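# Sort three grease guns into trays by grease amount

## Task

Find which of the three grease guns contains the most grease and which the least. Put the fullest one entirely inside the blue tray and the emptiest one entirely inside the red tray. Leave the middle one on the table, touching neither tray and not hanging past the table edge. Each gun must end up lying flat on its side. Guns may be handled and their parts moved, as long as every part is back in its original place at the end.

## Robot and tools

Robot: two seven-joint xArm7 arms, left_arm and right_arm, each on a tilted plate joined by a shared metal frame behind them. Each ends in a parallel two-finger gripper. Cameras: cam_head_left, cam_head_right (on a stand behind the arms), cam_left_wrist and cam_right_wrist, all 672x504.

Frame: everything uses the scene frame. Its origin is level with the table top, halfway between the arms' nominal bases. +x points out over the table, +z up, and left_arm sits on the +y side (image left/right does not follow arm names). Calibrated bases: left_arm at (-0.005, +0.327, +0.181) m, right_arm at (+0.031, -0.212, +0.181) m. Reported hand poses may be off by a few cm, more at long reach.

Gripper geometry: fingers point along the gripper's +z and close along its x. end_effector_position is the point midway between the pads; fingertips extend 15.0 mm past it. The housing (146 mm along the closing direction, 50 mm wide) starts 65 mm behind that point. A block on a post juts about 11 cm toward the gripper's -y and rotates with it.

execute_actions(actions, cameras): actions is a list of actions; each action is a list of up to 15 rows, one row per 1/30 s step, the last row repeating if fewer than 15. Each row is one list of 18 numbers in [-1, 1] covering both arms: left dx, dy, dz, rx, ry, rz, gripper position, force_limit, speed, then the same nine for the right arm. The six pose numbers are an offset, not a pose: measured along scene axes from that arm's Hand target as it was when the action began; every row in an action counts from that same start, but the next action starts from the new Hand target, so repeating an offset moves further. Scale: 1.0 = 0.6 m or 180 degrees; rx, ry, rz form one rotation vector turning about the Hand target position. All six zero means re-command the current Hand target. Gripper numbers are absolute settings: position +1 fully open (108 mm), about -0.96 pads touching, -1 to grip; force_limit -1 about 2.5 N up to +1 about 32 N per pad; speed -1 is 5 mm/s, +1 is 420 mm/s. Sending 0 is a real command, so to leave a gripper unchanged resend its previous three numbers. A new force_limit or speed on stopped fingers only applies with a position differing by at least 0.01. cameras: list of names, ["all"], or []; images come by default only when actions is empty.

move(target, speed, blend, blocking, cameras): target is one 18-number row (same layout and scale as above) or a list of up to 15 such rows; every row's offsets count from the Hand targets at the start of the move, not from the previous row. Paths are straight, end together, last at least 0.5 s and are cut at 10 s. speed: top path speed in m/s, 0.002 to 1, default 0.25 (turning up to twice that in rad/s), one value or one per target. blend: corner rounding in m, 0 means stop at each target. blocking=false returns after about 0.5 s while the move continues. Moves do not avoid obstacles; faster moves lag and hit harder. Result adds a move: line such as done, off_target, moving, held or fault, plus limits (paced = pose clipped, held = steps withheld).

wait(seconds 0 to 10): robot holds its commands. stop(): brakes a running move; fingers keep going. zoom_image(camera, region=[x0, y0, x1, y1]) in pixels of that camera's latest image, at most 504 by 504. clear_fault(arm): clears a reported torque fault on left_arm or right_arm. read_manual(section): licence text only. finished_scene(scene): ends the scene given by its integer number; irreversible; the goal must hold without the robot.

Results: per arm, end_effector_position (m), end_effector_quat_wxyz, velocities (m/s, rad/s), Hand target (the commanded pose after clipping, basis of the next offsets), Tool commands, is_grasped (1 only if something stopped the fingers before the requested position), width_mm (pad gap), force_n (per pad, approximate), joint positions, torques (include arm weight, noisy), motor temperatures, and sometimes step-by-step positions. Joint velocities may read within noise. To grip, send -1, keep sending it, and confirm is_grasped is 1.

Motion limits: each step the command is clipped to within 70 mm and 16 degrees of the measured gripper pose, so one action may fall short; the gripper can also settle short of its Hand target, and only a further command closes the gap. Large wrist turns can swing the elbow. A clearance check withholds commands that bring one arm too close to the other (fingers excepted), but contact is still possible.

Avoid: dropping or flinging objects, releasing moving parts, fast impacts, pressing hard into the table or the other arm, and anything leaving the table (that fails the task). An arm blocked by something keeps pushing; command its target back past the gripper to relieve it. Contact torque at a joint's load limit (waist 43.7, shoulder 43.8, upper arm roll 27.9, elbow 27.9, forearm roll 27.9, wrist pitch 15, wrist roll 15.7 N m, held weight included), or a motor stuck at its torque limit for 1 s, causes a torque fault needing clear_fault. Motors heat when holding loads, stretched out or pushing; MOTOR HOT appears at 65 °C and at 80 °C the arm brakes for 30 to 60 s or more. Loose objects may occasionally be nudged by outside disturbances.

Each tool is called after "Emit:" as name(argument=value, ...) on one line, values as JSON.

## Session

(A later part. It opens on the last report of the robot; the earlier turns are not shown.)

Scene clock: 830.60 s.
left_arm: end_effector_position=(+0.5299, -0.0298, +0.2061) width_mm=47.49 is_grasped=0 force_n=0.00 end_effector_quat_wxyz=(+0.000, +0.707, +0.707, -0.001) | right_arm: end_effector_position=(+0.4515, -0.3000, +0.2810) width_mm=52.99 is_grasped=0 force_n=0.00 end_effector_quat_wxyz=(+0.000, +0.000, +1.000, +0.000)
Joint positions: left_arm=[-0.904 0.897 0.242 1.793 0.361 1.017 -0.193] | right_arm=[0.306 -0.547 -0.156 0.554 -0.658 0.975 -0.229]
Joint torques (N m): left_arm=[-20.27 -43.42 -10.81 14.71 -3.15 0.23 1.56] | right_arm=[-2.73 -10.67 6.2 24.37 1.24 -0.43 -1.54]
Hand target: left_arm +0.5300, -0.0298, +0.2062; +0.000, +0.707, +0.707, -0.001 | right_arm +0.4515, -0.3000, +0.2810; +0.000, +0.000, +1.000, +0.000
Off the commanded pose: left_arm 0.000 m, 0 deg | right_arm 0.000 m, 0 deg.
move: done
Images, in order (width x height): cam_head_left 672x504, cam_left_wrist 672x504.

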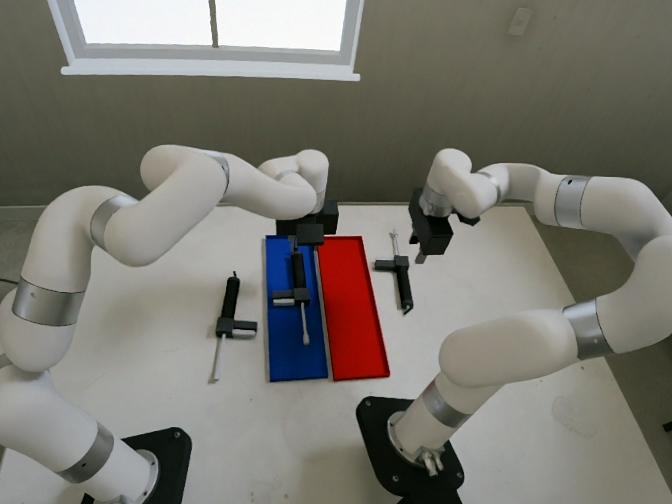

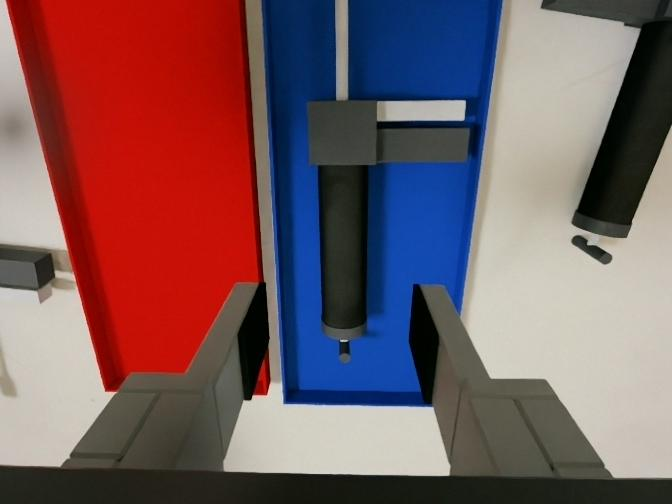

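Emit:
move(target=[[-0.0667,0.15,0.1067,0,0,-0.25,0.2,0.6,-0.85,0.0771,-0.0367,-0.067,0,0,0.2335,0.5,0.2,-0.8],[-0.1333,0.3,0.1067,0,0,-0.5,0.2,0.6,-0.85,0.1542,-0.0733,-0.135,0,0,0.467,0.5,0.2,-0.8]], speed=0.3, blend=0.03, cameras=["cam_right_wrist"])

Scene clock: 850.27 s.
left_arm: end_effector_position=(+0.4500, +0.1502, +0.2702) width_mm=64.00 is_grasped=0 force_n=0.00 end_effector_quat_wxyz=(+0.000, +1.000, +0.000, +0.000) | right_arm: end_effector_position=(+0.5441, -0.3440, +0.2000) width_mm=80.50 is_grasped=0 force_n=0.00 end_effector_quat_wxyz=(+0.001, -0.670, +0.743, +0.000)
Joint positions: left_arm=[-0.772 0.17 0.117 0.991 0.604 0.948 1.283] | right_arm=[0.414 -0.144 -0.503 0.816 -0.702 0.729 -1.816]
Joint torques (N m): left_arm=[-4.04 -27.9 -14.21 10.57 -3.06 -6.04 1.65] | right_arm=[15.55 -7.8 5.88 22.41 1.35 -2.73 -1.61]
Hand target: left_arm +0.4500, +0.1502, +0.2702; +0.000, +1.000, +0.000, +0.000 | right_arm +0.5441, -0.3440, +0.2000; +0.001, -0.670, +0.743, +0.000
Off the commanded pose: left_arm 0.000 m, 0 deg | right_arm 0.000 m, 0 deg.
move: done
Images, in order (width x height): cam_right_wrist 672x504.

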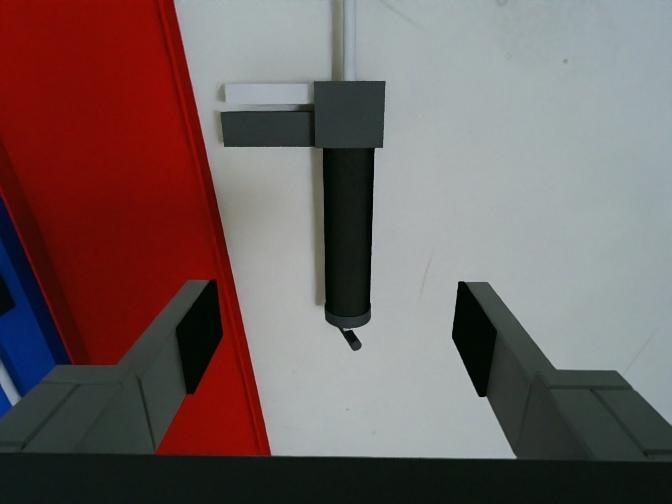

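Emit:
move(target=[[0,0,0,0,0,0,0.2,0.6,-0.85,0.0088,-0.0202,-0.22,0,0,0.0044,0.5,0.2,-0.8],[0,0,0,0,0,0,0.2,0.6,-0.85,0.0088,-0.0202,-0.275,0,0,0.0044,0.5,0.2,-0.8]], speed=[0.2,0.08], blend=[0.01,0], cameras=["cam_right_wrist"])

Emit:
move(target=[0,0,0,0,0,0,0.2,0.6,-0.85,0,0,-0.0083,0,0,0,0.5,0.2,-0.8], speed=0.03)

Emit:
move(target=[0,0,0,0,0,0,0.2,0.6,-0.85,0,0,-0.0058,0,0,0,0.5,0.2,-0.8], speed=0.03, cameras=["cam_right_wrist"])

Scene clock: 870.03 s.
left_arm: end_effector_position=(+0.4500, +0.1502, +0.2702) width_mm=64.00 is_grasped=0 force_n=0.00 end_effector_quat_wxyz=(+0.000, +1.000, +0.000, +0.000) | right_arm: end_effector_position=(+0.5493, -0.3561, +0.0350) width_mm=80.50 is_grasped=0 force_n=0.00 end_effector_quat_wxyz=(+0.001, -0.675, +0.738, +0.000)
Joint positions: left_arm=[-0.772 0.17 0.117 0.991 0.604 0.948 1.283] | right_arm=[0.244 0.385 -0.562 0.91 -0.558 0.229 -1.941]
Joint torques (N m): left_arm=[-3.88 -27.68 -12.59 10.78 -3 -5.11 0.42] | right_arm=[3.39 -12.91 5.71 16.88 1.34 -2.77 -1.68]
Hand target: left_arm +0.4500, +0.1502, +0.2702; +0.000, +1.000, +0.000, +0.000 | right_arm +0.5493, -0.3561, +0.0350; +0.001, -0.675, +0.738, +0.000
Off the commanded pose: left_arm 0.000 m, 0 deg | right_arm 0.000 m, 0 deg.
move: done
Images, in order (width x height): cam_right_wrist 672x504.

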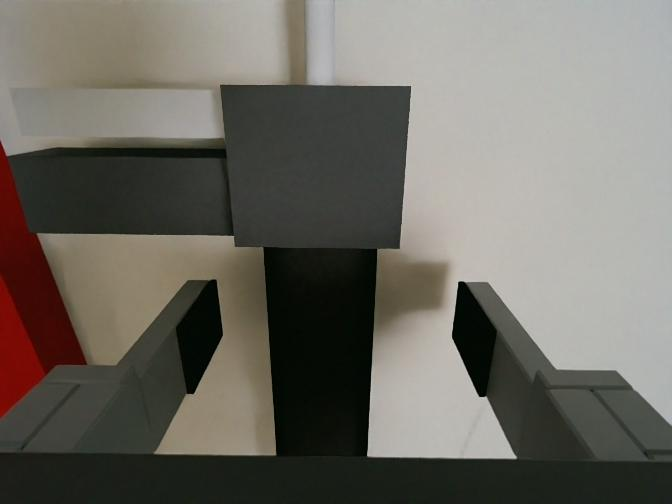

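Scene clock: 870.77 s.
left_arm: end_effector_position=(+0.4500, +0.1502, +0.2702) width_mm=64.00 is_grasped=0 force_n=0.00 end_effector_quat_wxyz=(+0.000, +1.000, +0.000, +0.000) | right_arm: end_effector_position=(+0.5493, -0.3561, +0.0300) width_mm=80.50 is_grasped=0 force_n=0.00 end_effector_quat_wxyz=(+0.001, -0.675, +0.738, +0.000)
Joint positions: left_arm=[-0.772 0.17 0.117 0.991 0.604 0.948 1.283] | right_arm=[0.235 0.401 -0.558 0.916 -0.554 0.218 -1.944]
Joint torques (N m): left_arm=[-3.9 -28.25 -12.49 10.73 -2.78 -5.01 0.13] | right_arm=[3.55 -12.94 5.51 16.82 1.41 -2.85 -1.67]
Hand target: left_arm +0.4500, +0.1502, +0.2702; +0.000, +1.000, +0.000, +0.000 | right_arm +0.5493, -0.3561, +0.0300; +0.001, -0.675, +0.738, +0.000
Off the commanded pose: left_arm 0.000 m, 0 deg | right_arm 0.000 m, 0 deg.
move: done

Scene clock: 871.47 s.
left_arm: end_effector_position=(+0.4500, +0.1502, +0.2702) width_mm=64.00 is_grasped=0 force_n=0.00 end_effector_quat_wxyz=(+0.000, +1.000, +0.000, +0.000) | right_arm: end_effector_position=(+0.5493, -0.3561, +0.0266) width_mm=80.50 is_grasped=0 force_n=0.00 end_effector_quat_wxyz=(+0.001, -0.675, +0.738, +0.000)
Joint positions: left_arm=[-0.772 0.17 0.117 0.991 0.604 0.948 1.283] | right_arm=[0.229 0.413 -0.555 0.921 -0.55 0.21 -1.945]
Joint torques (N m): left_arm=[-3.83 -28 -12.32 10.57 -3.08 -5.04 -0.03] | right_arm=[3.53 -13.39 5.33 16.69 1.51 -2.9 -1.68]
Hand target: left_arm +0.4500, +0.1502, +0.2702; +0.000, +1.000, +0.000, +0.000 | right_arm +0.5493, -0.3561, +0.0265; +0.001, -0.675, +0.738, +0.000
Off the commanded pose: left_arm 0.000 m, 0 deg | right_arm 0.000 m, 0 deg.
move: done
Images, in order (width x height): cam_right_wrist 672x504.

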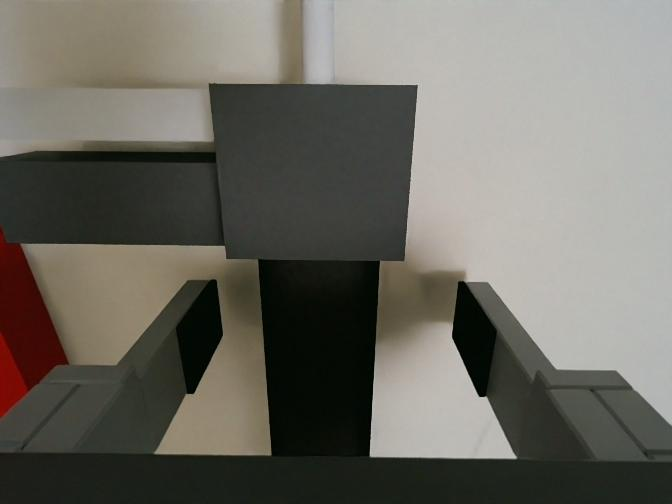

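Emit:
move(target=[0,0,0,0,0,0,0.2,0.6,-0.85,0.0007,0.0067,0,0,0,0,0.5,0.2,-0.8], speed=0.05)

Emit:
execute_actions(actions=[[[0,0,0,0,0,0,0.2,0.6,-0.85,0,0,0,0,0,0,-1,0.8,-0.7]],[[0,0,0,0,0,0,0.2,0.6,-0.85,0,0,0,0,0,0,-1,0.8,-0.7]],[[0,0,0,0,0,0,0.2,0.6,-0.85,0,0,0,0,0,0,-1,0.8,-0.7]]])

Emit:
move(target=[[0,0,0,0,0,0,0.2,0.6,-0.85,0,0,0.2,0,0,0,-1,0.8,-0.7],[0,0,0,0,0,0,0.2,0.6,-0.85,-0.165,0.3368,0.3225,0,0,-0.4714,-1,0.8,-0.7]], speed=[0.15,0.3], blend=[0.03,0], cameras=["cam_right_wrist","cam_left_wrist"])

Scene clock: 882.03 s.
left_arm: end_effector_position=(+0.4500, +0.1502, +0.2702) width_mm=64.00 is_grasped=0 force_n=0.00 end_effector_quat_wxyz=(+0.000, +1.000, +0.000, +0.000) | right_arm: end_effector_position=(+0.5498, -0.3521, +0.0265) width_mm=80.50 is_grasped=0 force_n=0.00 end_effector_quat_wxyz=(+0.001, -0.675, +0.738, +0.000)
Joint positions: left_arm=[-0.772 0.17 0.117 0.991 0.604 0.948 1.283] | right_arm=[0.239 0.417 -0.557 0.921 -0.552 0.211 -1.935]
Joint torques (N m): left_arm=[-4 -28.39 -11.77 10.75 -2.75 -4.32 -0.77] | right_arm=[18.75 -13.24 -0.35 16.6 -1.69 -0.42 1.21]
Hand target: left_arm +0.4500, +0.1502, +0.2702; +0.000, +1.000, +0.000, +0.000 | right_arm +0.5498, -0.3521, +0.0265; +0.001, -0.675, +0.738, +0.000
Off the commanded pose: left_arm 0.000 m, 0 deg | right_arm 0.000 m, 0 deg.
move: done

Scene clock: 883.73 s.
left_arm: end_effector_position=(+0.4500, +0.1502, +0.2702) width_mm=64.00 is_grasped=0 force_n=0.00 end_effector_quat_wxyz=(+0.000, +1.000, +0.000, +0.000) | right_arm: end_effector_position=(+0.5497, -0.3521, +0.0265) width_mm=35.18 is_grasped=1 force_n=41.55 end_effector_quat_wxyz=(+0.001, -0.675, +0.738, +0.000)
Joint positions: left_arm=[-0.772 0.17 0.117 0.991 0.604 0.948 1.283] | right_arm=[0.239 0.417 -0.557 0.921 -0.552 0.211 -1.935]
Joint torques (N m): left_arm=[-4.07 -28.04 -11.69 10.45 -2.96 -4.15 -0.99] | right_arm=[11.99 -18.16 2.25 15.21 0.36 -2.21 0.82]
Hand target: left_arm +0.4500, +0.1502, +0.2702; +0.000, +1.000, +0.000, +0.000 | right_arm +0.5498, -0.3521, +0.0265; +0.001, -0.675, +0.738, +0.000
Off the commanded pose: left_arm 0.000 m, 0 deg | right_arm 0.000 m, 0 deg.
Step readings (end_effector_position of left_arm | right_arm):
0: (+0.4500, +0.1502, +0.2702) | (+0.5498, -0.3521, +0.0265)
1: (+0.4500, +0.1502, +0.2702) | (+0.5498, -0.3521, +0.0265)
2: (+0.4500, +0.1502, +0.2702) | (+0.5498, -0.3521, +0.0265)
4: (+0.4500, +0.1502, +0.2702) | (+0.5498, -0.3521, +0.0265)
8: (+0.4500, +0.1502, +0.2702) | (+0.5498, -0.3521, +0.0265)
15: (+0.4500, +0.1502, +0.2702) | (+0.5498, -0.3521, +0.0265)
16: (+0.4500, +0.1502, +0.2702) | (+0.5498, -0.3521, +0.0265)
17: (+0.4500, +0.1502, +0.2702) | (+0.5498, -0.3521, +0.0265)
19: (+0.4500, +0.1502, +0.2702) | (+0.5498, -0.3521, +0.0265)
23: (+0.4500, +0.1502, +0.2702) | (+0.5497, -0.3521, +0.0265)
30: (+0.4500, +0.1502, +0.2702) | (+0.5497, -0.3521, +0.0265)
31: (+0.4500, +0.1502, +0.2702) | (+0.5497, -0.3521, +0.0265)
32: (+0.4500, +0.1502, +0.2702) | (+0.5497, -0.3521, +0.0265)
34: (+0.4500, +0.1502, +0.2702) | (+0.5497, -0.3521, +0.0265)
38: (+0.4500, +0.1502, +0.2702) | (+0.5497, -0.3521, +0.0265)
45: (+0.4500, +0.1502, +0.2702) | (+0.5497, -0.3521, +0.0265)

Scene clock: 887.50 s.
left_arm: end_effector_position=(+0.4500, +0.1502, +0.2702) width_mm=64.00 is_grasped=0 force_n=0.00 end_effector_quat_wxyz=(+0.000, +1.000, +0.000, +0.000) | right_arm: end_effector_position=(+0.4507, -0.1500, +0.2200) width_mm=35.18 is_grasped=1 force_n=41.39 end_effector_quat_wxyz=(+0.000, +0.000, +1.000, +0.000)
Joint positions: left_arm=[-0.772 0.17 0.117 0.991 0.604 0.948 1.283] | right_arm=[0.601 -0.111 -0.206 0.627 -0.766 0.785 0.225]
Joint torques (N m): left_arm=[-3.86 -28.01 -11.38 10.75 -2.74 -3.24 -0.92] | right_arm=[18.36 -8.57 12.99 24.12 -1.66 -0.61 1.27]
Hand target: left_arm +0.4500, +0.1502, +0.2702; +0.000, +1.000, +0.000, +0.000 | right_arm +0.4508, -0.1500, +0.2200; +0.000, +0.000, +1.000, +0.000
Off the commanded pose: left_arm 0.000 m, 0 deg | right_arm 0.000 m, 0 deg.
move: done
Images, in order (width x height): cam_left_wrist 672x504, cam_right_wrist 672x504.

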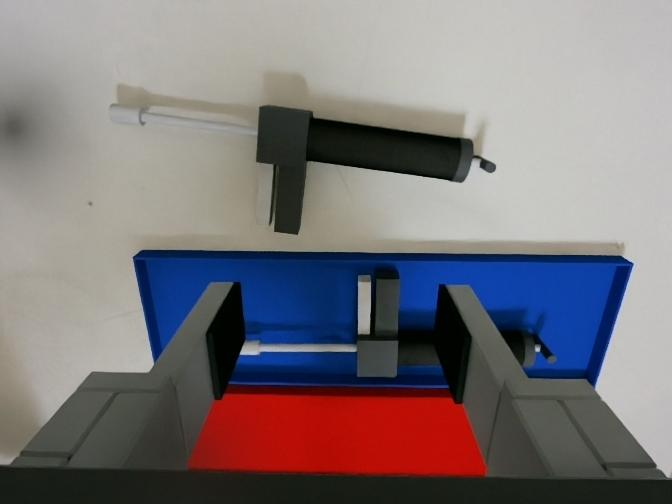

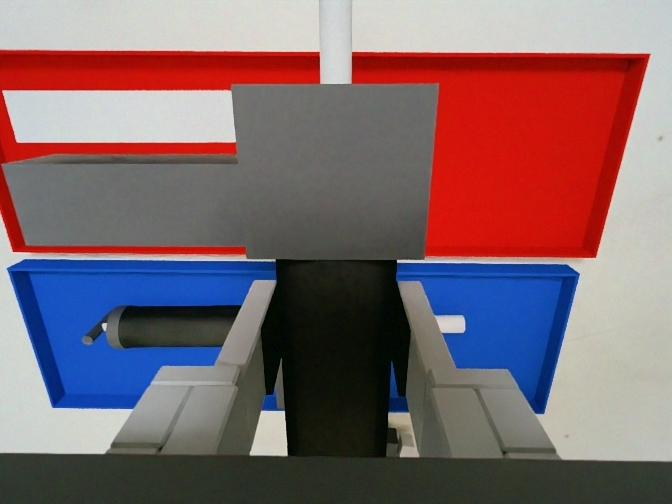

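Emit:
move(target=[0,-0.225,-0.0253,0,0,0,0.2,0.6,-0.85,0,0,0,0,0,0,-1,0.8,-0.7], speed=0.2, cameras=["cam_left_wrist"])

Scene clock: 897.43 s.
left_arm: end_effector_position=(+0.4500, +0.0152, +0.2551) width_mm=64.00 is_grasped=0 force_n=0.00 end_effector_quat_wxyz=(+0.000, +1.000, +0.000, +0.000) | right_arm: end_effector_position=(+0.4508, -0.1500, +0.2200) width_mm=35.18 is_grasped=1 force_n=41.39 end_effector_quat_wxyz=(+0.000, +0.000, +1.000, +0.000)
Joint positions: left_arm=[-0.858 0.55 0.052 1.357 0.557 0.999 1.166] | right_arm=[0.601 -0.111 -0.206 0.628 -0.766 0.785 0.225]
Joint torques (N m): left_arm=[-17.69 -28.02 -14.74 13.93 -2.88 0.14 1.56] | right_arm=[18.35 -8.47 13.05 24.2 -1.77 -0.88 1.22]
Hand target: left_arm +0.4500, +0.0152, +0.2550; +0.000, +1.000, +0.000, +0.000 | right_arm +0.4508, -0.1500, +0.2200; +0.000, +0.000, +1.000, +0.000
Off the commanded pose: left_arm 0.000 m, 0 deg | right_arm 0.000 m, 0 deg.
move: done
Images, in order (width x height): cam_left_wrist 672x504.

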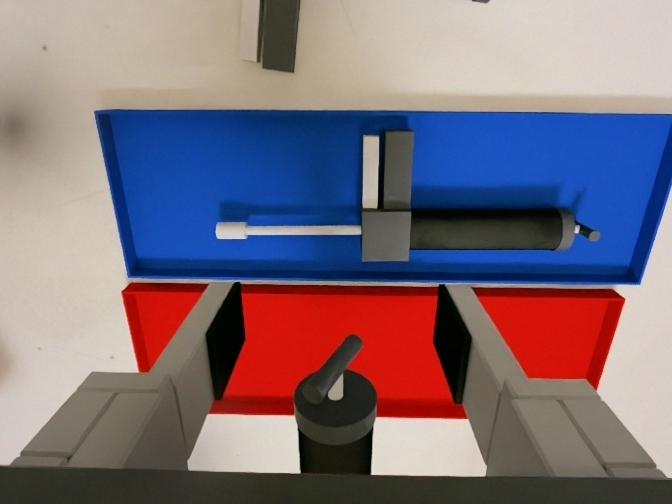

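Emit:
move(target=[0,-0.062,-0.0533,0,0,0,0.2,0.6,-0.85,0,0,0,0,0,0,-1,0.8,-0.7], speed=0.12, cameras=["cam_left_wrist"])

Emit:
execute_actions(actions=[[[0,0,0,0,0,0,-1,0.2,-0.7,0,0,0,0,0,0,-1,0.8,-0.7]],[[0,0,0,0,0,0,-1,0.2,-0.7,0,0,0,0,0,0,-1,0.8,-0.7]],[[0,0,0,0,0,0,-1,0.2,-0.7,0,0,0,0,0,0,-1,0.8,-0.7]]], cameras=["cam_left_wrist"])

Emit:
move(target=[0,0.15,0,0,0,0,-1,0.2,-0.7,0,0,0,0,0,0,-1,0.8,-0.7], speed=0.05, blocking=false)

Emit:
wait(seconds=0.15)

Emit:
wait(seconds=0.15)

Emit:
wait(seconds=0.15)

Emit:
wait(seconds=0.15)

Emit:
wait(seconds=0.15)

Emit:
wait(seconds=0.15)

Emit:
wait(seconds=3)

Scene clock: 913.27 s.
left_arm: end_effector_position=(+0.4500, -0.0221, +0.2231) width_mm=64.00 is_grasped=0 force_n=0.00 end_effector_quat_wxyz=(+0.000, +1.000, +0.000, +0.000) | right_arm: end_effector_position=(+0.4508, -0.1500, +0.2200) width_mm=35.18 is_grasped=1 force_n=41.39 end_effector_quat_wxyz=(+0.000, +0.000, +1.000, +0.000)
Joint positions: left_arm=[-0.865 0.699 0.052 1.472 0.558 0.972 1.141] | right_arm=[0.601 -0.111 -0.206 0.628 -0.766 0.785 0.225]
Joint torques (N m): left_arm=[-18.44 -30.41 -14.27 13.71 -2.93 -3.14 -1.28] | right_arm=[18.29 -8.57 12.86 24.11 -1.66 -1.12 1.28]
Hand target: left_arm +0.4500, -0.0220, +0.2231; +0.000, +1.000, +0.000, +0.000 | right_arm +0.4508, -0.1500, +0.2200; +0.000, +0.000, +1.000, +0.000
Off the commanded pose: left_arm 0.000 m, 0 deg | right_arm 0.000 m, 0 deg.
move: done
Images, in order (width x height): cam_left_wrist 672x504.

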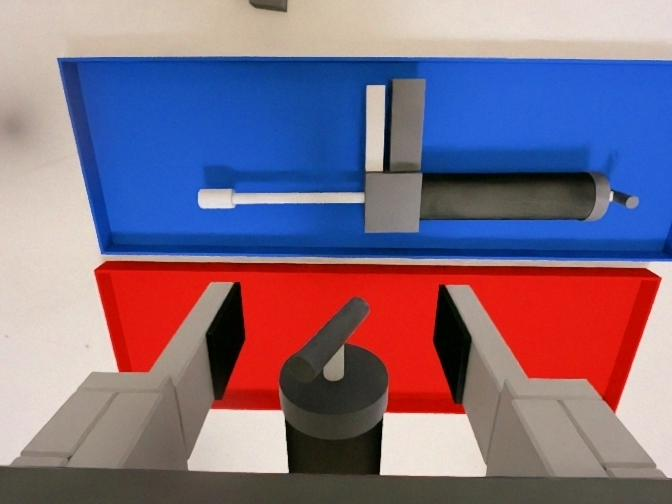

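Scene clock: 914.97 s.
left_arm: end_effector_position=(+0.4499, -0.0220, +0.2230) width_mm=8.29 is_grasped=1 force_n=31.54 end_effector_quat_wxyz=(-0.001, +1.000, +0.000, +0.000) | right_arm: end_effector_position=(+0.4508, -0.1500, +0.2200) width_mm=35.18 is_grasped=1 force_n=41.48 end_effector_quat_wxyz=(+0.000, +0.000, +1.000, +0.000)
Joint positions: left_arm=[-0.865 0.699 0.052 1.472 0.558 0.972 1.141] | right_arm=[0.601 -0.111 -0.206 0.628 -0.766 0.785 0.225]
Joint torques (N m): left_arm=[-12.87 -39.63 -9.79 13.36 2.02 -5.59 0.87] | right_arm=[18.38 -9.01 11.84 10.85 -0.87 -1.25 -1.81]
Hand target: left_arm +0.4500, -0.0220, +0.2231; +0.000, +1.000, +0.000, +0.000 | right_arm +0.4508, -0.1500, +0.2200; +0.000, +0.000, +1.000, +0.000
Off the commanded pose: left_arm 0.000 m, 0 deg | right_arm 0.000 m, 0 deg.
Step readings (end_effector_position of left_arm | right_arm):
0: (+0.4500, -0.0221, +0.2231) | (+0.4508, -0.1500, +0.2200)
1: (+0.4500, -0.0221, +0.2231) | (+0.4508, -0.1500, +0.2200)
2: (+0.4500, -0.0221, +0.2231) | (+0.4508, -0.1500, +0.2200)
4: (+0.4500, -0.0221, +0.2231) | (+0.4508, -0.1500, +0.2200)
8: (+0.4500, -0.0221, +0.2231) | (+0.4508, -0.1500, +0.2200)
15: (+0.4500, -0.0221, +0.2231) | (+0.4508, -0.1500, +0.2200)
16: (+0.4500, -0.0221, +0.2231) | (+0.4508, -0.1500, +0.2200)
17: (+0.4500, -0.0220, +0.2231) | (+0.4508, -0.1500, +0.2200)
19: (+0.4500, -0.0220, +0.2231) | (+0.4508, -0.1500, +0.2200)
23: (+0.4500, -0.0220, +0.2231) | (+0.4508, -0.1500, +0.2200)
30: (+0.4499, -0.0220, +0.2230) | (+0.4508, -0.1500, +0.2201)
31: (+0.4499, -0.0220, +0.2230) | (+0.4508, -0.1500, +0.2201)
32: (+0.4499, -0.0220, +0.2230) | (+0.4508, -0.1500, +0.2201)
34: (+0.4499, -0.0220, +0.2230) | (+0.4508, -0.1500, +0.2201)
38: (+0.4499, -0.0220, +0.2230) | (+0.4508, -0.1500, +0.2201)
45: (+0.4499, -0.0220, +0.2230) | (+0.4508, -0.1500, +0.2201)
Images, in order (width x height): cam_left_wrist 672x504.

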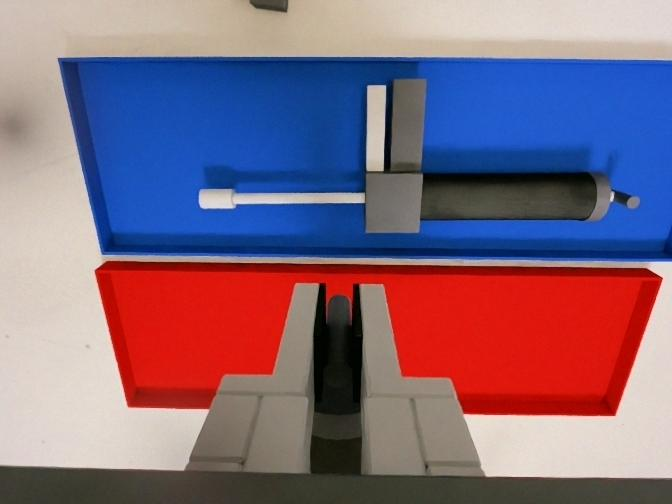

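Scene clock: 915.47 s.
left_arm: end_effector_position=(+0.4500, -0.0021, +0.2230) width_mm=8.29 is_grasped=1 force_n=31.53 end_effector_quat_wxyz=(-0.001, +1.000, +0.000, +0.000) end_effector_velocity=(+0.000, +0.049, +0.000) end_effector_angular_velocity=(+0.000, -0.001, -0.001) | right_arm: end_effector_position=(+0.4507, -0.1500, +0.2200) width_mm=35.18 is_grasped=1 force_n=41.51 end_effector_quat_wxyz=(+0.000, +0.000, +1.000, +0.000)
Joint positions: left_arm=[-0.851 0.642 0.06 1.398 0.569 0.948 1.147] | right_arm=[0.601 -0.111 -0.206 0.627 -0.766 0.785 0.225]
Joint velocities: left_arm=[0.034 -0.136 0.02 -0.176 0.028 -0.057 0.015] | right_arm=[within noise]
Joint torques (N m): left_arm=[-4.88 -40.24 -3.74 11.46 4.09 -6.21 1.6] | right_arm=[17.77 -9.04 10.96 14 -0.49 -1.14 -2.33]
Hand target: left_arm +0.4500, +0.0023, +0.2231; +0.000, +1.000, +0.000, +0.000 | right_arm +0.4508, -0.1500, +0.2200; +0.000, +0.000, +1.000, +0.000
Tool commands: left_gripper/position=-1.0 left_gripper/force_limit=+0.2 left_gripper/speed=-0.7 right_gripper/position=-1.0 right_gripper/force_limit=+0.8 right_gripper/speed=-0.7
Off the commanded pose: left_arm 0.070 m, 0 deg | right_arm 0.000 m, 0 deg.
move: running

Scene clock: 915.63 s.
left_arm: end_effector_position=(+0.4500, +0.0061, +0.2230) width_mm=8.29 is_grasped=1 force_n=31.53 end_effector_quat_wxyz=(-0.001, +1.000, +0.000, +0.000) end_effector_velocity=(+0.000, +0.050, +0.000) end_effector_angular_velocity=(+0.000, -0.001, +0.000) | right_arm: end_effector_position=(+0.4507, -0.1500, +0.2200) width_mm=35.18 is_grasped=1 force_n=41.53 end_effector_quat_wxyz=(+0.000, +0.000, +1.000, +0.000)
Joint positions: left_arm=[-0.845 0.62 0.063 1.369 0.574 0.939 1.15] | right_arm=[0.601 -0.111 -0.206 0.627 -0.766 0.785 0.225]
Joint velocities: left_arm=[0.035 -0.139 0.021 -0.176 0.029 -0.056 0.018] | right_arm=[within noise]
Joint torques (N m): left_arm=[-4.93 -39.87 -3.43 11.9 3.76 -5.93 1.64] | right_arm=[17.53 -9.11 10.71 14.91 -0.29 -1.21 -2.47]
Hand target: left_arm +0.4500, +0.0106, +0.2231; +0.000, +1.000, +0.000, +0.000 | right_arm +0.4508, -0.1500, +0.2200; +0.000, +0.000, +1.000, +0.000
Tool commands: left_gripper/position=-1.0 left_gripper/force_limit=+0.2 left_gripper/speed=-0.7 right_gripper/position=-1.0 right_gripper/force_limit=+0.8 right_gripper/speed=-0.7
Off the commanded pose: left_arm 0.062 m, 0 deg | right_arm 0.000 m, 0 deg.
earlier move: running
wait: 0.17 s; no rest

Scene clock: 915.80 s.
left_arm: end_effector_position=(+0.4499, +0.0139, +0.2232) width_mm=8.29 is_grasped=1 force_n=31.52 end_effector_quat_wxyz=(+0.000, +1.000, +0.000, +0.000) end_effector_velocity=(-0.003, +0.038, +0.007) end_effector_angular_velocity=(-0.028, -0.010, -0.011) | right_arm: end_effector_position=(+0.4508, -0.1497, +0.2202) width_mm=35.18 is_grasped=1 force_n=41.53 end_effector_quat_wxyz=(+0.001, +0.000, +1.000, +0.000) end_effector_velocity=(+0.002, +0.005, +0.003) end_effector_angular_velocity=(+0.011, -0.010, +0.008)
Joint positions: left_arm=[-0.839 0.597 0.066 1.34 0.578 0.929 1.153] | right_arm=[0.601 -0.111 -0.206 0.627 -0.766 0.784 0.225]
Joint velocities: left_arm=[0.028 -0.137 0.013 -0.168 0.026 -0.073 0.02] | right_arm=[0.005 -0.001 0.003 0.001 0 -0.009 -0.001]
Joint torques (N m): left_arm=[1.51 -40.27 5.02 9.15 5.34 0.24 1.44] | right_arm=[9.4 -9.26 6.08 15.98 -0.26 1.13 -2.5]
Hand target: left_arm +0.4500, +0.0189, +0.2231; +0.000, +1.000, +0.000, +0.000 | right_arm +0.4508, -0.1500, +0.2200; +0.000, +0.000, +1.000, +0.000
Tool commands: left_gripper/position=-1.0 left_gripper/force_limit=+0.2 left_gripper/speed=-0.7 right_gripper/position=-1.0 right_gripper/force_limit=+0.8 right_gripper/speed=-0.7
Off the commanded pose: left_arm 0.054 m, 0 deg | right_arm 0.000 m, 0 deg.
earlier move: running
wait: 0.17 s; no rest

Scene clock: 915.97 s.
left_arm: end_effector_position=(+0.4499, +0.0225, +0.2232) width_mm=8.29 is_grasped=1 force_n=31.50 end_effector_quat_wxyz=(+0.000, +1.000, +0.000, +0.000) end_effector_velocity=(+0.000, +0.050, +0.000) end_effector_angular_velocity=(+0.004, +0.000, -0.001) | right_arm: end_effector_position=(+0.4508, -0.1496, +0.2202) width_mm=35.18 is_grasped=1 force_n=41.50 end_effector_quat_wxyz=(+0.001, +0.000, +1.000, +0.000)
Joint positions: left_arm=[-0.833 0.574 0.07 1.312 0.583 0.92 1.156] | right_arm=[0.601 -0.111 -0.206 0.627 -0.766 0.784 0.225]
Joint velocities: left_arm=[0.033 -0.133 0.023 -0.163 0.028 -0.046 0.022] | right_arm=[within noise]
Joint torques (N m): left_arm=[1.06 -40.75 4.46 8.31 4.84 0.55 1.48] | right_arm=[5.54 -9.39 3.36 16.85 0.01 2.95 -2.31]
Hand target: left_arm +0.4500, +0.0271, +0.2231; +0.000, +1.000, +0.000, +0.000 | right_arm +0.4508, -0.1500, +0.2200; +0.000, +0.000, +1.000, +0.000
Tool commands: left_gripper/position=-1.0 left_gripper/force_limit=+0.2 left_gripper/speed=-0.7 right_gripper/position=-1.0 right_gripper/force_limit=+0.8 right_gripper/speed=-0.7
Off the commanded pose: left_arm 0.046 m, 0 deg | right_arm 0.000 m, 0 deg.
earlier move: running
wait: 0.17 s; no rest

Scene clock: 916.13 s.
left_arm: end_effector_position=(+0.4500, +0.0308, +0.2231) width_mm=8.29 is_grasped=1 force_n=31.50 end_effector_quat_wxyz=(+0.000, +1.000, +0.000, +0.000) end_effector_velocity=(+0.000, +0.050, +0.000) end_effector_angular_velocity=(+0.000, +0.000, +0.001) | right_arm: end_effector_position=(+0.4508, -0.1497, +0.2201) width_mm=35.18 is_grasped=1 force_n=41.53 end_effector_quat_wxyz=(+0.001, +0.000, +1.000, +0.000)
Joint positions: left_arm=[-0.827 0.552 0.074 1.285 0.588 0.913 1.16] | right_arm=[0.601 -0.111 -0.206 0.627 -0.766 0.784 0.225]
Joint velocities: left_arm=[0.036 -0.134 0.023 -0.162 0.027 -0.048 0.024] | right_arm=[within noise]
Joint torques (N m): left_arm=[2.15 -40.47 5.37 8.52 5.49 1 1.66] | right_arm=[0.25 -9.32 1.56 17.73 0.09 4.11 -2.23]
Hand target: left_arm +0.4500, +0.0354, +0.2231; +0.000, +1.000, +0.000, +0.000 | right_arm +0.4508, -0.1500, +0.2200; +0.000, +0.000, +1.000, +0.000
Tool commands: left_gripper/position=-1.0 left_gripper/force_limit=+0.2 left_gripper/speed=-0.7 right_gripper/position=-1.0 right_gripper/force_limit=+0.8 right_gripper/speed=-0.7
Off the commanded pose: left_arm 0.037 m, 0 deg | right_arm 0.000 m, 0 deg.
earlier move: running
wait: 0.17 s; no rest

Scene clock: 916.30 s.
left_arm: end_effector_position=(+0.4500, +0.0392, +0.2230) width_mm=8.29 is_grasped=1 force_n=31.51 end_effector_quat_wxyz=(+0.000, +1.000, +0.000, +0.000) end_effector_velocity=(+0.000, +0.049, +0.001) end_effector_angular_velocity=(-0.001, -0.001, -0.001) | right_arm: end_effector_position=(+0.4507, -0.1498, +0.2201) width_mm=35.18 is_grasped=1 force_n=41.55 end_effector_quat_wxyz=(+0.001, +0.000, +1.000, +0.000)
Joint positions: left_arm=[-0.821 0.53 0.078 1.258 0.592 0.905 1.165] | right_arm=[0.601 -0.111 -0.206 0.627 -0.766 0.784 0.225]
Joint velocities: left_arm=[0.035 -0.133 0.023 -0.158 0.028 -0.047 0.026] | right_arm=[within noise]
Joint torques (N m): left_arm=[2.92 -38.73 5.74 7.97 5.17 1.22 1.95] | right_arm=[-2.65 -9.41 -0.21 18.05 -0.12 4.2 -2.17]
Hand target: left_arm +0.4500, +0.0437, +0.2231; +0.000, +1.000, +0.000, +0.000 | right_arm +0.4508, -0.1500, +0.2200; +0.000, +0.000, +1.000, +0.000
Tool commands: left_gripper/position=-1.0 left_gripper/force_limit=+0.2 left_gripper/speed=-0.7 right_gripper/position=-1.0 right_gripper/force_limit=+0.8 right_gripper/speed=-0.7
Off the commanded pose: left_arm 0.029 m, 0 deg | right_arm 0.000 m, 0 deg.
earlier move: running
wait: 0.17 s; no rest

Scene clock: 916.47 s.
left_arm: end_effector_position=(+0.4500, +0.0475, +0.2230) width_mm=8.29 is_grasped=1 force_n=31.51 end_effector_quat_wxyz=(+0.000, +1.000, +0.000, +0.000) end_effector_velocity=(-0.001, +0.049, +0.000) end_effector_angular_velocity=(+0.000, +0.001, -0.001) | right_arm: end_effector_position=(+0.4507, -0.1499, +0.2201) width_mm=35.18 is_grasped=1 force_n=41.65 end_effector_quat_wxyz=(+0.000, +0.000, +1.000, +0.000)
Joint positions: left_arm=[-0.815 0.508 0.082 1.232 0.597 0.897 1.169] | right_arm=[0.601 -0.111 -0.206 0.628 -0.766 0.785 0.225]
Joint velocities: left_arm=[0.036 -0.13 0.024 -0.154 0.027 -0.045 0.028] | right_arm=[within noise]
Joint torques (N m): left_arm=[2.81 -39.53 6.18 7.06 5.1 2.04 1.59] | right_arm=[-4.3 -9.54 -1.02 18.16 -0.18 4.37 -2.06]
Hand target: left_arm +0.4500, +0.0520, +0.2231; +0.000, +1.000, +0.000, +0.000 | right_arm +0.4508, -0.1500, +0.2200; +0.000, +0.000, +1.000, +0.000
Tool commands: left_gripper/position=-1.0 left_gripper/force_limit=+0.2 left_gripper/speed=-0.7 right_gripper/position=-1.0 right_gripper/force_limit=+0.8 right_gripper/speed=-0.7
Off the commanded pose: left_arm 0.020 m, 0 deg | right_arm 0.000 m, 0 deg.
earlier move: running
wait: 0.17 s; no rest

Scene clock: 917.07 s.
left_arm: end_effector_position=(+0.4500, +0.0680, +0.2231) width_mm=8.29 is_grasped=1 force_n=31.52 end_effector_quat_wxyz=(+0.000, +1.000, +0.000, +0.000) | right_arm: end_effector_position=(+0.4508, -0.1500, +0.2200) width_mm=35.18 is_grasped=1 force_n=41.66 end_effector_quat_wxyz=(+0.000, +0.000, +1.000, +0.000)
Joint positions: left_arm=[-0.8 0.454 0.092 1.171 0.608 0.879 1.182] | right_arm=[0.601 -0.111 -0.207 0.628 -0.766 0.785 0.225]
Joint torques (N m): left_arm=[3.85 -37.44 6.62 7.66 5.14 2.83 1.65] | right_arm=[-5.22 -9.92 -1.37 18.45 -0.37 4.51 -1.65]
Hand target: left_arm +0.4500, +0.0680, +0.2231; +0.000, +1.000, +0.000, +0.000 | right_arm +0.4508, -0.1500, +0.2200; +0.000, +0.000, +1.000, +0.000
Tool commands: left_gripper/position=-1.0 left_gripper/force_limit=+0.2 left_gripper/speed=-0.7 right_gripper/position=-1.0 right_gripper/force_limit=+0.8 right_gripper/speed=-0.7
Off the commanded pose: left_arm 0.000 m, 0 deg | right_arm 0.000 m, 0 deg.
earlier move: done
wait: 0.60 of 3 s (the move ended)

Emit:
move(target=[0,-0.15,0,0,0,0,-1,0.2,-0.7,0,0,0,0,0,0,-1,0.8,-0.7], speed=0.08)

Emit:
execute_actions(actions=[[[0,0,0,0,0,0,0.0,0.2,-0.5,0,0,0,0,0,0,-1,0.8,-0.7]]], cameras=["cam_left_wrist"])

Emit:
move(target=[[0,0.2,0.02,0,0,0,0,0.2,-0.5,0,0,0,0,0,0,-1,0.8,-0.7],[0,0.4,0.08,0,0,0,0,0.2,-0.5,0.165,-0.3368,-0.25,0,0,0.4714,-1,0.8,-0.7],[0,0.4,0.08,0,0,0,0,0.2,-0.5,0.165,-0.3368,-0.32,0,0,0.4714,-1,0.8,-0.7]], speed=[0.3,0.35,0.06], blend=[0.03,0.01,0], cameras=["cam_right_wrist"])

Emit:
execute_actions(actions=[[[0,0,0,0,0,0,0,0.2,-0.5,0,0,0,0,0,0,0.2,0.8,-0.7]]])

Emit:
move(target=[0,0,0,0,0,0,0,0.2,-0.5,0,0,0.2,0,0,0,0.2,0.8,-0.7], speed=0.2, cameras=["cam_right_wrist","cam_head_left","cam_left_wrist"])

Scene clock: 1040.87 s.
left_arm: end_effector_position=(+0.4500, -0.0220, +0.2231) width_mm=8.29 is_grasped=1 force_n=31.52 end_effector_quat_wxyz=(+0.000, +1.000, +0.000, +0.000) | right_arm: end_effector_position=(+0.4508, -0.1500, +0.2200) width_mm=35.18 is_grasped=1 force_n=41.61 end_effector_quat_wxyz=(+0.000, +0.000, +1.000, +0.000)
Joint positions: left_arm=[-0.864 0.699 0.052 1.472 0.559 0.972 1.141] | right_arm=[0.601 -0.111 -0.206 0.628 -0.766 0.785 0.225]
Joint torques (N m): left_arm=[-17.59 -32.2 -12.99 15.6 -1.79 -1.27 -0.2] | right_arm=[20.64 -12.7 14.77 17.33 0.06 -2.77 0.06]
Hand target: left_arm +0.4500, -0.0220, +0.2231; +0.000, +1.000, +0.000, +0.000 | right_arm +0.4508, -0.1500, +0.2200; +0.000, +0.000, +1.000, +0.000
Off the commanded pose: left_arm 0.000 m, 0 deg | right_arm 0.000 m, 0 deg.
move: done

Scene clock: 1041.57 s.
left_arm: end_effector_position=(+0.4500, -0.0220, +0.2231) width_mm=52.99 is_grasped=0 force_n=0.00 end_effector_quat_wxyz=(+0.000, +1.000, +0.000, +0.000) | right_arm: end_effector_position=(+0.4507, -0.1499, +0.2201) width_mm=35.18 is_grasped=1 force_n=41.35 end_effector_quat_wxyz=(+0.000, +0.000, +1.000, +0.000)
Joint positions: left_arm=[-0.864 0.699 0.052 1.472 0.559 0.972 1.141] | right_arm=[0.601 -0.111 -0.206 0.628 -0.766 0.785 0.225]
Joint torques (N m): left_arm=[-16.17 -32.14 -14.05 10.79 -0.14 -1.16 1.36] | right_arm=[8.58 -13.03 7.3 17.44 0.65 -2.23 -0.1]
Hand target: left_arm +0.4500, -0.0220, +0.2231; +0.000, +1.000, +0.000, +0.000 | right_arm +0.4508, -0.1500, +0.2200; +0.000, +0.000, +1.000, +0.000
Off the commanded pose: left_arm 0.000 m, 0 deg | right_arm 0.000 m, 0 deg.
Step readings (end_effector_position of left_arm | right_arm):
0: (+0.4500, -0.0220, +0.2231) | (+0.4508, -0.1500, +0.2200)
1: (+0.4500, -0.0220, +0.2231) | (+0.4508, -0.1500, +0.2200)
2: (+0.4500, -0.0220, +0.2231) | (+0.4508, -0.1500, +0.2200)
4: (+0.4500, -0.0220, +0.2231) | (+0.4507, -0.1499, +0.2201)
8: (+0.4500, -0.0220, +0.2231) | (+0.4507, -0.1499, +0.2201)
15: (+0.4500, -0.0220, +0.2231) | (+0.4507, -0.1499, +0.2201)
Images, in order (width x height): cam_left_wrist 672x504.

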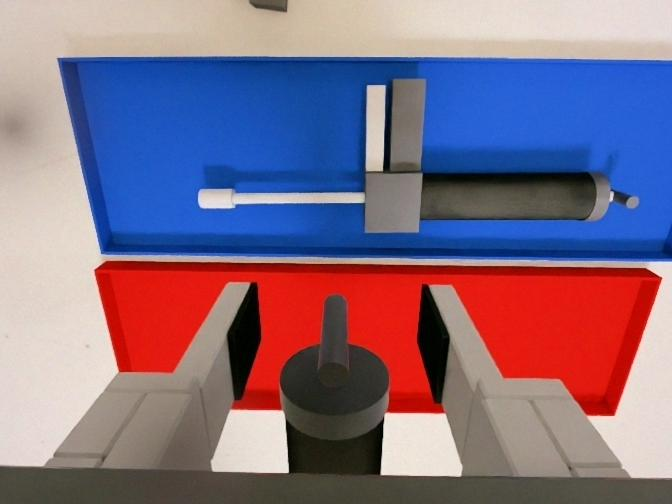

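Scene clock: 1045.23 s.
left_arm: end_effector_position=(+0.4500, +0.2180, +0.2711) width_mm=52.99 is_grasped=0 force_n=0.00 end_effector_quat_wxyz=(+0.000, +1.000, +0.000, +0.000) | right_arm: end_effector_position=(+0.5498, -0.3521, +0.0281) width_mm=35.18 is_grasped=1 force_n=41.22 end_effector_quat_wxyz=(+0.001, -0.675, +0.738, +0.000)
Joint positions: left_arm=[-0.715 -0.001 0.163 0.857 0.636 0.939 1.373] | right_arm=[0.144 0.393 -0.464 0.931 -0.664 0.238 -1.853]
Joint torques (N m): left_arm=[-2.38 -24.34 -6.81 10.31 2.75 0.24 1.69] | right_arm=[4.72 -15.52 6.81 18.36 1.36 -3.3 1.09]
Hand target: left_arm +0.4500, +0.2180, +0.2711; +0.000, +1.000, +0.000, +0.000 | right_arm +0.5498, -0.3521, +0.0280; +0.001, -0.675, +0.738, +0.000
Off the commanded pose: left_arm 0.000 m, 0 deg | right_arm 0.000 m, 0 deg.
move: done
Images, in order (width x height): cam_right_wrist 672x504.

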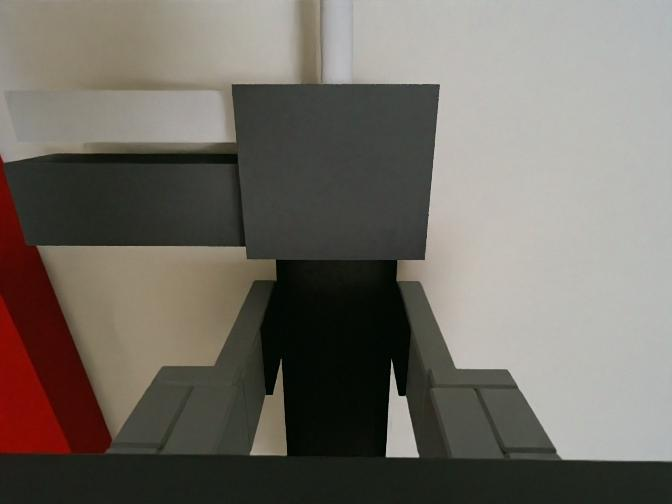

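Scene clock: 1045.93 s.
left_arm: end_effector_position=(+0.4500, +0.2180, +0.2711) width_mm=52.99 is_grasped=0 force_n=0.00 end_effector_quat_wxyz=(+0.000, +1.000, +0.000, +0.000) | right_arm: end_effector_position=(+0.5499, -0.3520, +0.0281) width_mm=63.99 is_grasped=0 force_n=0.00 end_effector_quat_wxyz=(+0.001, -0.675, +0.738, +0.000)
Joint positions: left_arm=[-0.715 -0.001 0.163 0.857 0.636 0.939 1.373] | right_arm=[0.144 0.393 -0.464 0.931 -0.664 0.238 -1.853]
Joint torques (N m): left_arm=[-2.09 -24.4 -6.76 10.38 2.62 0.15 1.46] | right_arm=[4.53 -14.84 3.46 9.01 1.16 -1.07 1.23]
Hand target: left_arm +0.4500, +0.2180, +0.2711; +0.000, +1.000, +0.000, +0.000 | right_arm +0.5498, -0.3521, +0.0280; +0.001, -0.675, +0.738, +0.000
Off the commanded pose: left_arm 0.000 m, 0 deg | right_arm 0.000 m, 0 deg.
Step readings (end_effector_position of left_arm | right_arm):
0: (+0.4500, +0.2180, +0.2711) | (+0.5498, -0.3521, +0.0281)
1: (+0.4500, +0.2180, +0.2711) | (+0.5498, -0.3521, +0.0281)
2: (+0.4500, +0.2180, +0.2711) | (+0.5498, -0.3521, +0.0281)
4: (+0.4500, +0.2180, +0.2711) | (+0.5499, -0.3520, +0.0281)
8: (+0.4500, +0.2180, +0.2711) | (+0.5499, -0.3520, +0.0281)
15: (+0.4500, +0.2180, +0.2711) | (+0.5499, -0.3520, +0.0281)

Scene clock: 1047.03 s.
left_arm: end_effector_position=(+0.4500, +0.2180, +0.2711) width_mm=52.99 is_grasped=0 force_n=0.00 end_effector_quat_wxyz=(+0.000, +1.000, +0.000, +0.000) | right_arm: end_effector_position=(+0.5497, -0.3521, +0.1480) width_mm=63.99 is_grasped=0 force_n=0.00 end_effector_quat_wxyz=(+0.001, -0.675, +0.738, +0.000)
Joint positions: left_arm=[-0.715 -0.001 0.163 0.857 0.636 0.939 1.373] | right_arm=[0.249 0.013 -0.432 0.834 -0.679 0.56 -1.866]
Joint torques (N m): left_arm=[-2.74 -24.36 -6.93 10.49 2.44 0.04 1.48] | right_arm=[16.41 -17.61 9.85 12.39 -1.36 -0.46 0.88]
Hand target: left_arm +0.4500, +0.2180, +0.2711; +0.000, +1.000, +0.000, +0.000 | right_arm +0.5498, -0.3521, +0.1480; +0.001, -0.675, +0.738, +0.000
Off the commanded pose: left_arm 0.000 m, 0 deg | right_arm 0.000 m, 0 deg.
move: done
Images, in order (width x height): cam_head_left 672x504, cam_left_wrist 672x504, cam_right_wrist 672x504.

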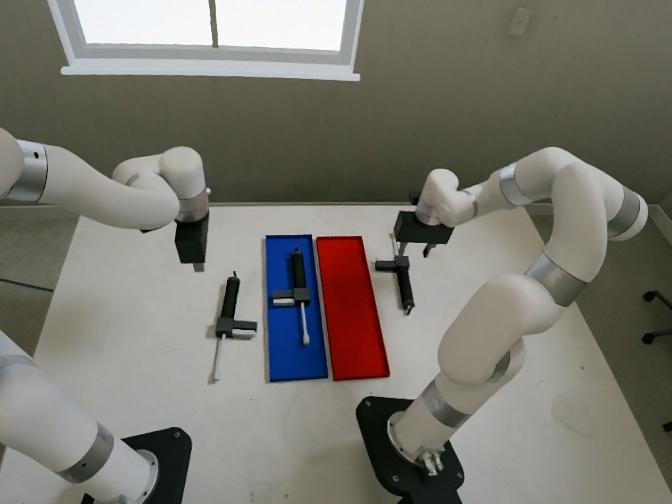

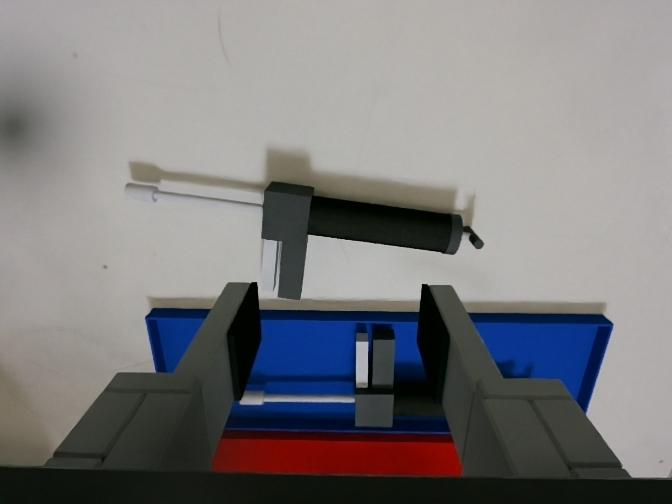

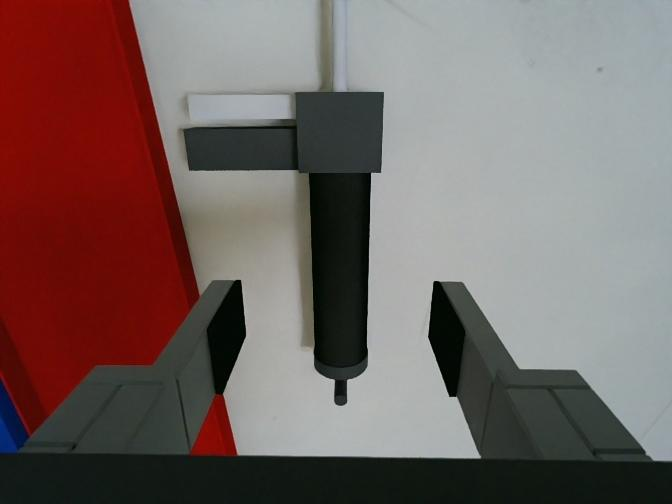

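Emit:
move(target=[0.1333,-0.4133,-0.1183,0,0,0.5,0,0.2,-0.5,-0.25,-0.1667,0.25,0,0,-0.25,0.2,0.8,-0.7], speed=0.4, cameras=["cam_left_wrist"])

Scene clock: 1085.17 s.
left_arm: end_effector_position=(+0.5299, -0.0300, +0.2001) width_mm=53.00 is_grasped=0 force_n=0.00 end_effector_quat_wxyz=(+0.000, +0.707, +0.707, -0.001) | right_arm: end_effector_position=(+0.3998, -0.4521, +0.2980) width_mm=64.00 is_grasped=0 force_n=0.00 end_effector_quat_wxyz=(+0.001, -0.341, +0.940, +0.000)
Joint positions: left_arm=[-0.877 0.902 0.209 1.794 0.392 1.012 -0.209] | right_arm=[0.054 -0.873 -0.308 0.516 -0.67 1.073 -1.381]
Joint torques (N m): left_arm=[-17.84 -34.28 -4.21 14.74 -2.84 0.13 -1.37] | right_arm=[-7.44 -8.64 12.13 16.35 1.47 -0.37 1.26]
Hand target: left_arm +0.5300, -0.0300, +0.2001; +0.000, +0.707, +0.707, -0.001 | right_arm +0.3998, -0.4521, +0.2980; +0.001, -0.341, +0.940, +0.000
Off the commanded pose: left_arm 0.000 m, 0 deg | right_arm 0.000 m, 0 deg.
move: done
Images, in order (width x height): cam_left_wrist 672x504.

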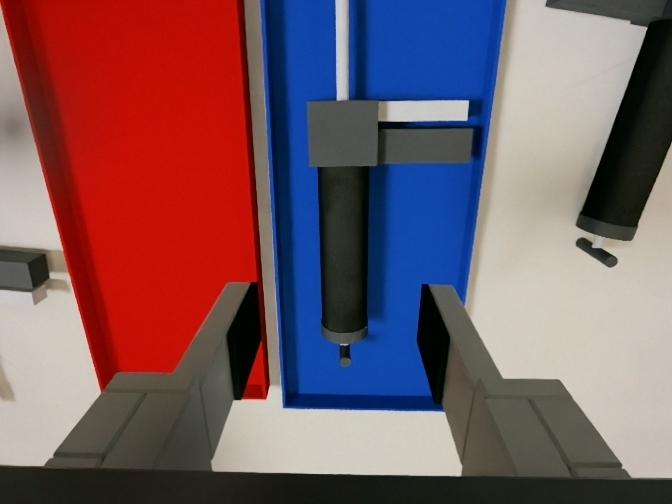

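Emit:
move(target=[[0.0122,0.0117,-0.24,0,0,0,0.2,0.2,-0.5,0,0,0,0,0,0,0.2,0.8,-0.7],[0.0122,0.0117,-0.2876,0,0,0,0.2,0.2,-0.5,0,0,0,0,0,0,0.2,0.8,-0.7]], speed=[0.3,0.1], blend=[0.01,0])

Emit:
execute_actions(actions=[[[0,0,0,0,0,0,-1,0.8,-0.7,0,0,0,0,0,0,0.2,0.8,-0.7]],[[0,0,0,0,0,0,-1,0.8,-0.7,0,0,0,0,0,0,0.2,0.8,-0.7]]], cameras=["cam_left_wrist"])

Emit:
move(target=[[0,0,0.25,0,0,0,-1,0.8,-0.7,0,0,0,0,0,0,0.2,0.8,-0.7],[-0.1145,-0.0975,0.2876,0,0,-0.5,-1,0.8,-0.7,0,0,0,0,0,0,0.2,0.8,-0.7],[-0.2288,-0.195,0.2876,0,0,-1.0,-1,0.8,-0.7,0,0,0,0,0,0,0.2,0.8,-0.7]], speed=[0.2,0.4,0.4], blend=[0.03,0.03,0], cameras=["cam_left_wrist","cam_head_left"])

Scene clock: 1098.13 s.
left_arm: end_effector_position=(+0.5374, -0.0230, +0.0276) width_mm=63.99 is_grasped=0 force_n=0.00 end_effector_quat_wxyz=(+0.000, +0.707, +0.707, -0.001) | right_arm: end_effector_position=(+0.3997, -0.4521, +0.2980) width_mm=64.00 is_grasped=0 force_n=0.00 end_effector_quat_wxyz=(+0.001, -0.341, +0.940, +0.000)
Joint positions: left_arm=[-0.73 1.221 0.236 1.91 0.407 0.763 -0.191] | right_arm=[0.054 -0.873 -0.308 0.516 -0.67 1.073 -1.381]
Joint torques (N m): left_arm=[-9.74 -36.88 -5.85 13.63 -3.07 -3.63 1.63] | right_arm=[-7.45 -8.37 12.13 21.12 0.94 -0.43 1.23]
Hand target: left_arm +0.5373, -0.0230, +0.0275; +0.000, +0.707, +0.707, -0.001 | right_arm +0.3998, -0.4521, +0.2980; +0.001, -0.341, +0.940, +0.000
Off the commanded pose: left_arm 0.000 m, 0 deg | right_arm 0.000 m, 0 deg.
move: done

Scene clock: 1099.33 s.
left_arm: end_effector_position=(+0.5373, -0.0230, +0.0275) width_mm=35.39 is_grasped=1 force_n=37.88 end_effector_quat_wxyz=(+0.000, +0.707, +0.707, -0.001) | right_arm: end_effector_position=(+0.3997, -0.4521, +0.2980) width_mm=64.00 is_grasped=0 force_n=0.00 end_effector_quat_wxyz=(+0.001, -0.341, +0.940, +0.000)
Joint positions: left_arm=[-0.73 1.221 0.236 1.91 0.406 0.763 -0.191] | right_arm=[0.054 -0.873 -0.308 0.516 -0.67 1.073 -1.381]
Joint torques (N m): left_arm=[-13.49 -39.61 -3.32 11 -1.33 0.57 1.05] | right_arm=[-7.34 -8.55 12.23 22.52 0.91 -0.46 1.14]
Hand target: left_arm +0.5373, -0.0230, +0.0275; +0.000, +0.707, +0.707, -0.001 | right_arm +0.3998, -0.4521, +0.2980; +0.001, -0.341, +0.940, +0.000
Off the commanded pose: left_arm 0.000 m, 0 deg | right_arm 0.000 m, 0 deg.
Step readings (end_effector_position of left_arm | right_arm):
0: (+0.5374, -0.0230, +0.0276) | (+0.3997, -0.4521, +0.2980)
1: (+0.5374, -0.0230, +0.0276) | (+0.3997, -0.4521, +0.2980)
2: (+0.5374, -0.0230, +0.0276) | (+0.3997, -0.4521, +0.2980)
4: (+0.5373, -0.0230, +0.0276) | (+0.3997, -0.4521, +0.2980)
8: (+0.5373, -0.0230, +0.0275) | (+0.3997, -0.4521, +0.2980)
15: (+0.5373, -0.0230, +0.0275) | (+0.3997, -0.4521, +0.2980)
16: (+0.5373, -0.0230, +0.0275) | (+0.3997, -0.4521, +0.2980)
17: (+0.5373, -0.0230, +0.0275) | (+0.3997, -0.4521, +0.2980)
19: (+0.5373, -0.0230, +0.0275) | (+0.3997, -0.4521, +0.2980)
23: (+0.5373, -0.0230, +0.0275) | (+0.3997, -0.4521, +0.2980)
30: (+0.5373, -0.0230, +0.0275) | (+0.3997, -0.4521, +0.2980)
Images, in order (width x height): cam_left_wrist 672x504.

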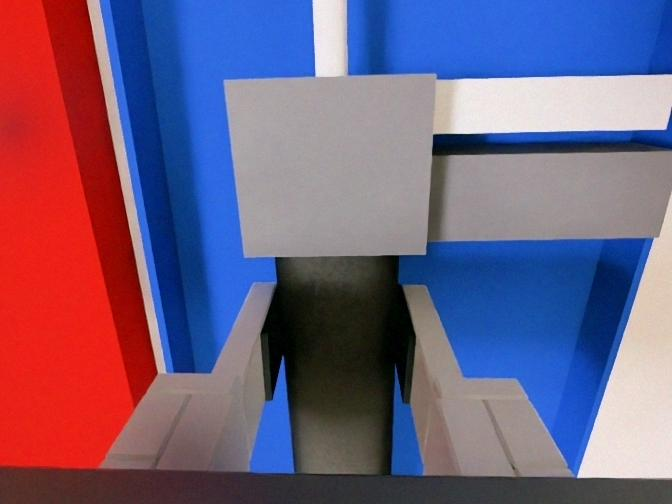

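Scene clock: 1104.53 s.
left_arm: end_effector_position=(+0.4001, -0.1399, +0.2000) width_mm=35.39 is_grasped=1 force_n=28.93 end_effector_quat_wxyz=(-0.001, +0.707, -0.707, +0.000) | right_arm: end_effector_position=(+0.3998, -0.4521, +0.2980) width_mm=64.00 is_grasped=0 force_n=0.00 end_effector_quat_wxyz=(+0.001, -0.341, +0.940, +0.000)
Joint positions: left_arm=[-0.771 1.078 -0.31 1.884 0.817 1.182 2.494] | right_arm=[0.054 -0.873 -0.308 0.516 -0.67 1.073 -1.381]
Joint torques (N m): left_arm=[-21.44 -39.71 -19.61 13.09 1.62 -0.53 1.48] | right_arm=[-7.52 -8.45 12.17 23.14 0.7 -0.57 1.05]
Hand target: left_arm +0.4000, -0.1400, +0.2001; -0.001, +0.707, -0.707, +0.000 | right_arm +0.3998, -0.4521, +0.2980; +0.001, -0.341, +0.940, +0.000
Off the commanded pose: left_arm 0.000 m, 0 deg | right_arm 0.000 m, 0 deg.
move: done
Images, in order (width x height): cam_head_left 672x504, cam_left_wrist 672x504.

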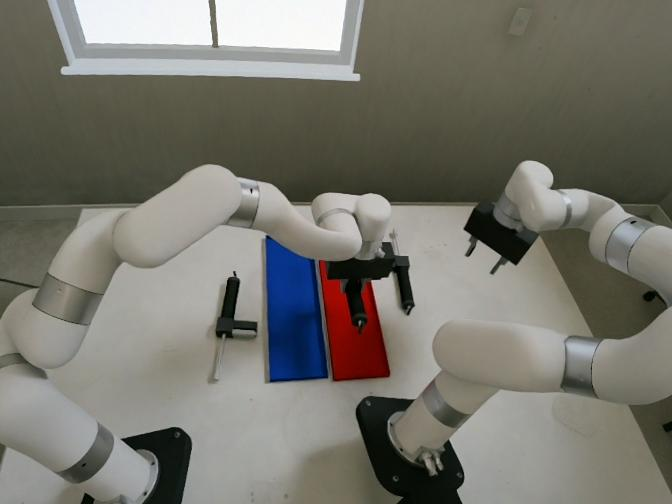

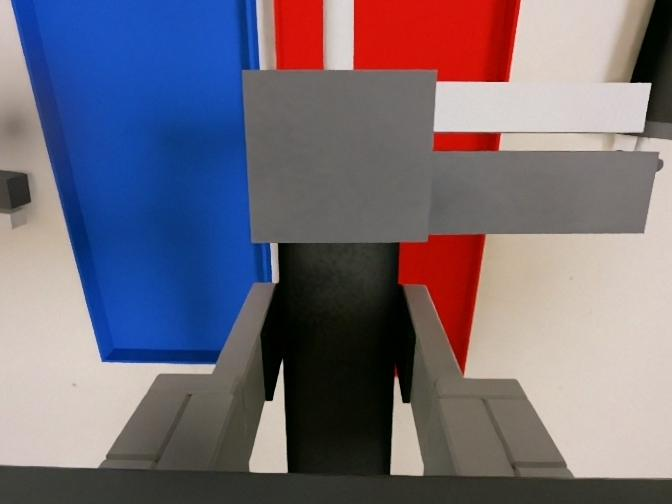

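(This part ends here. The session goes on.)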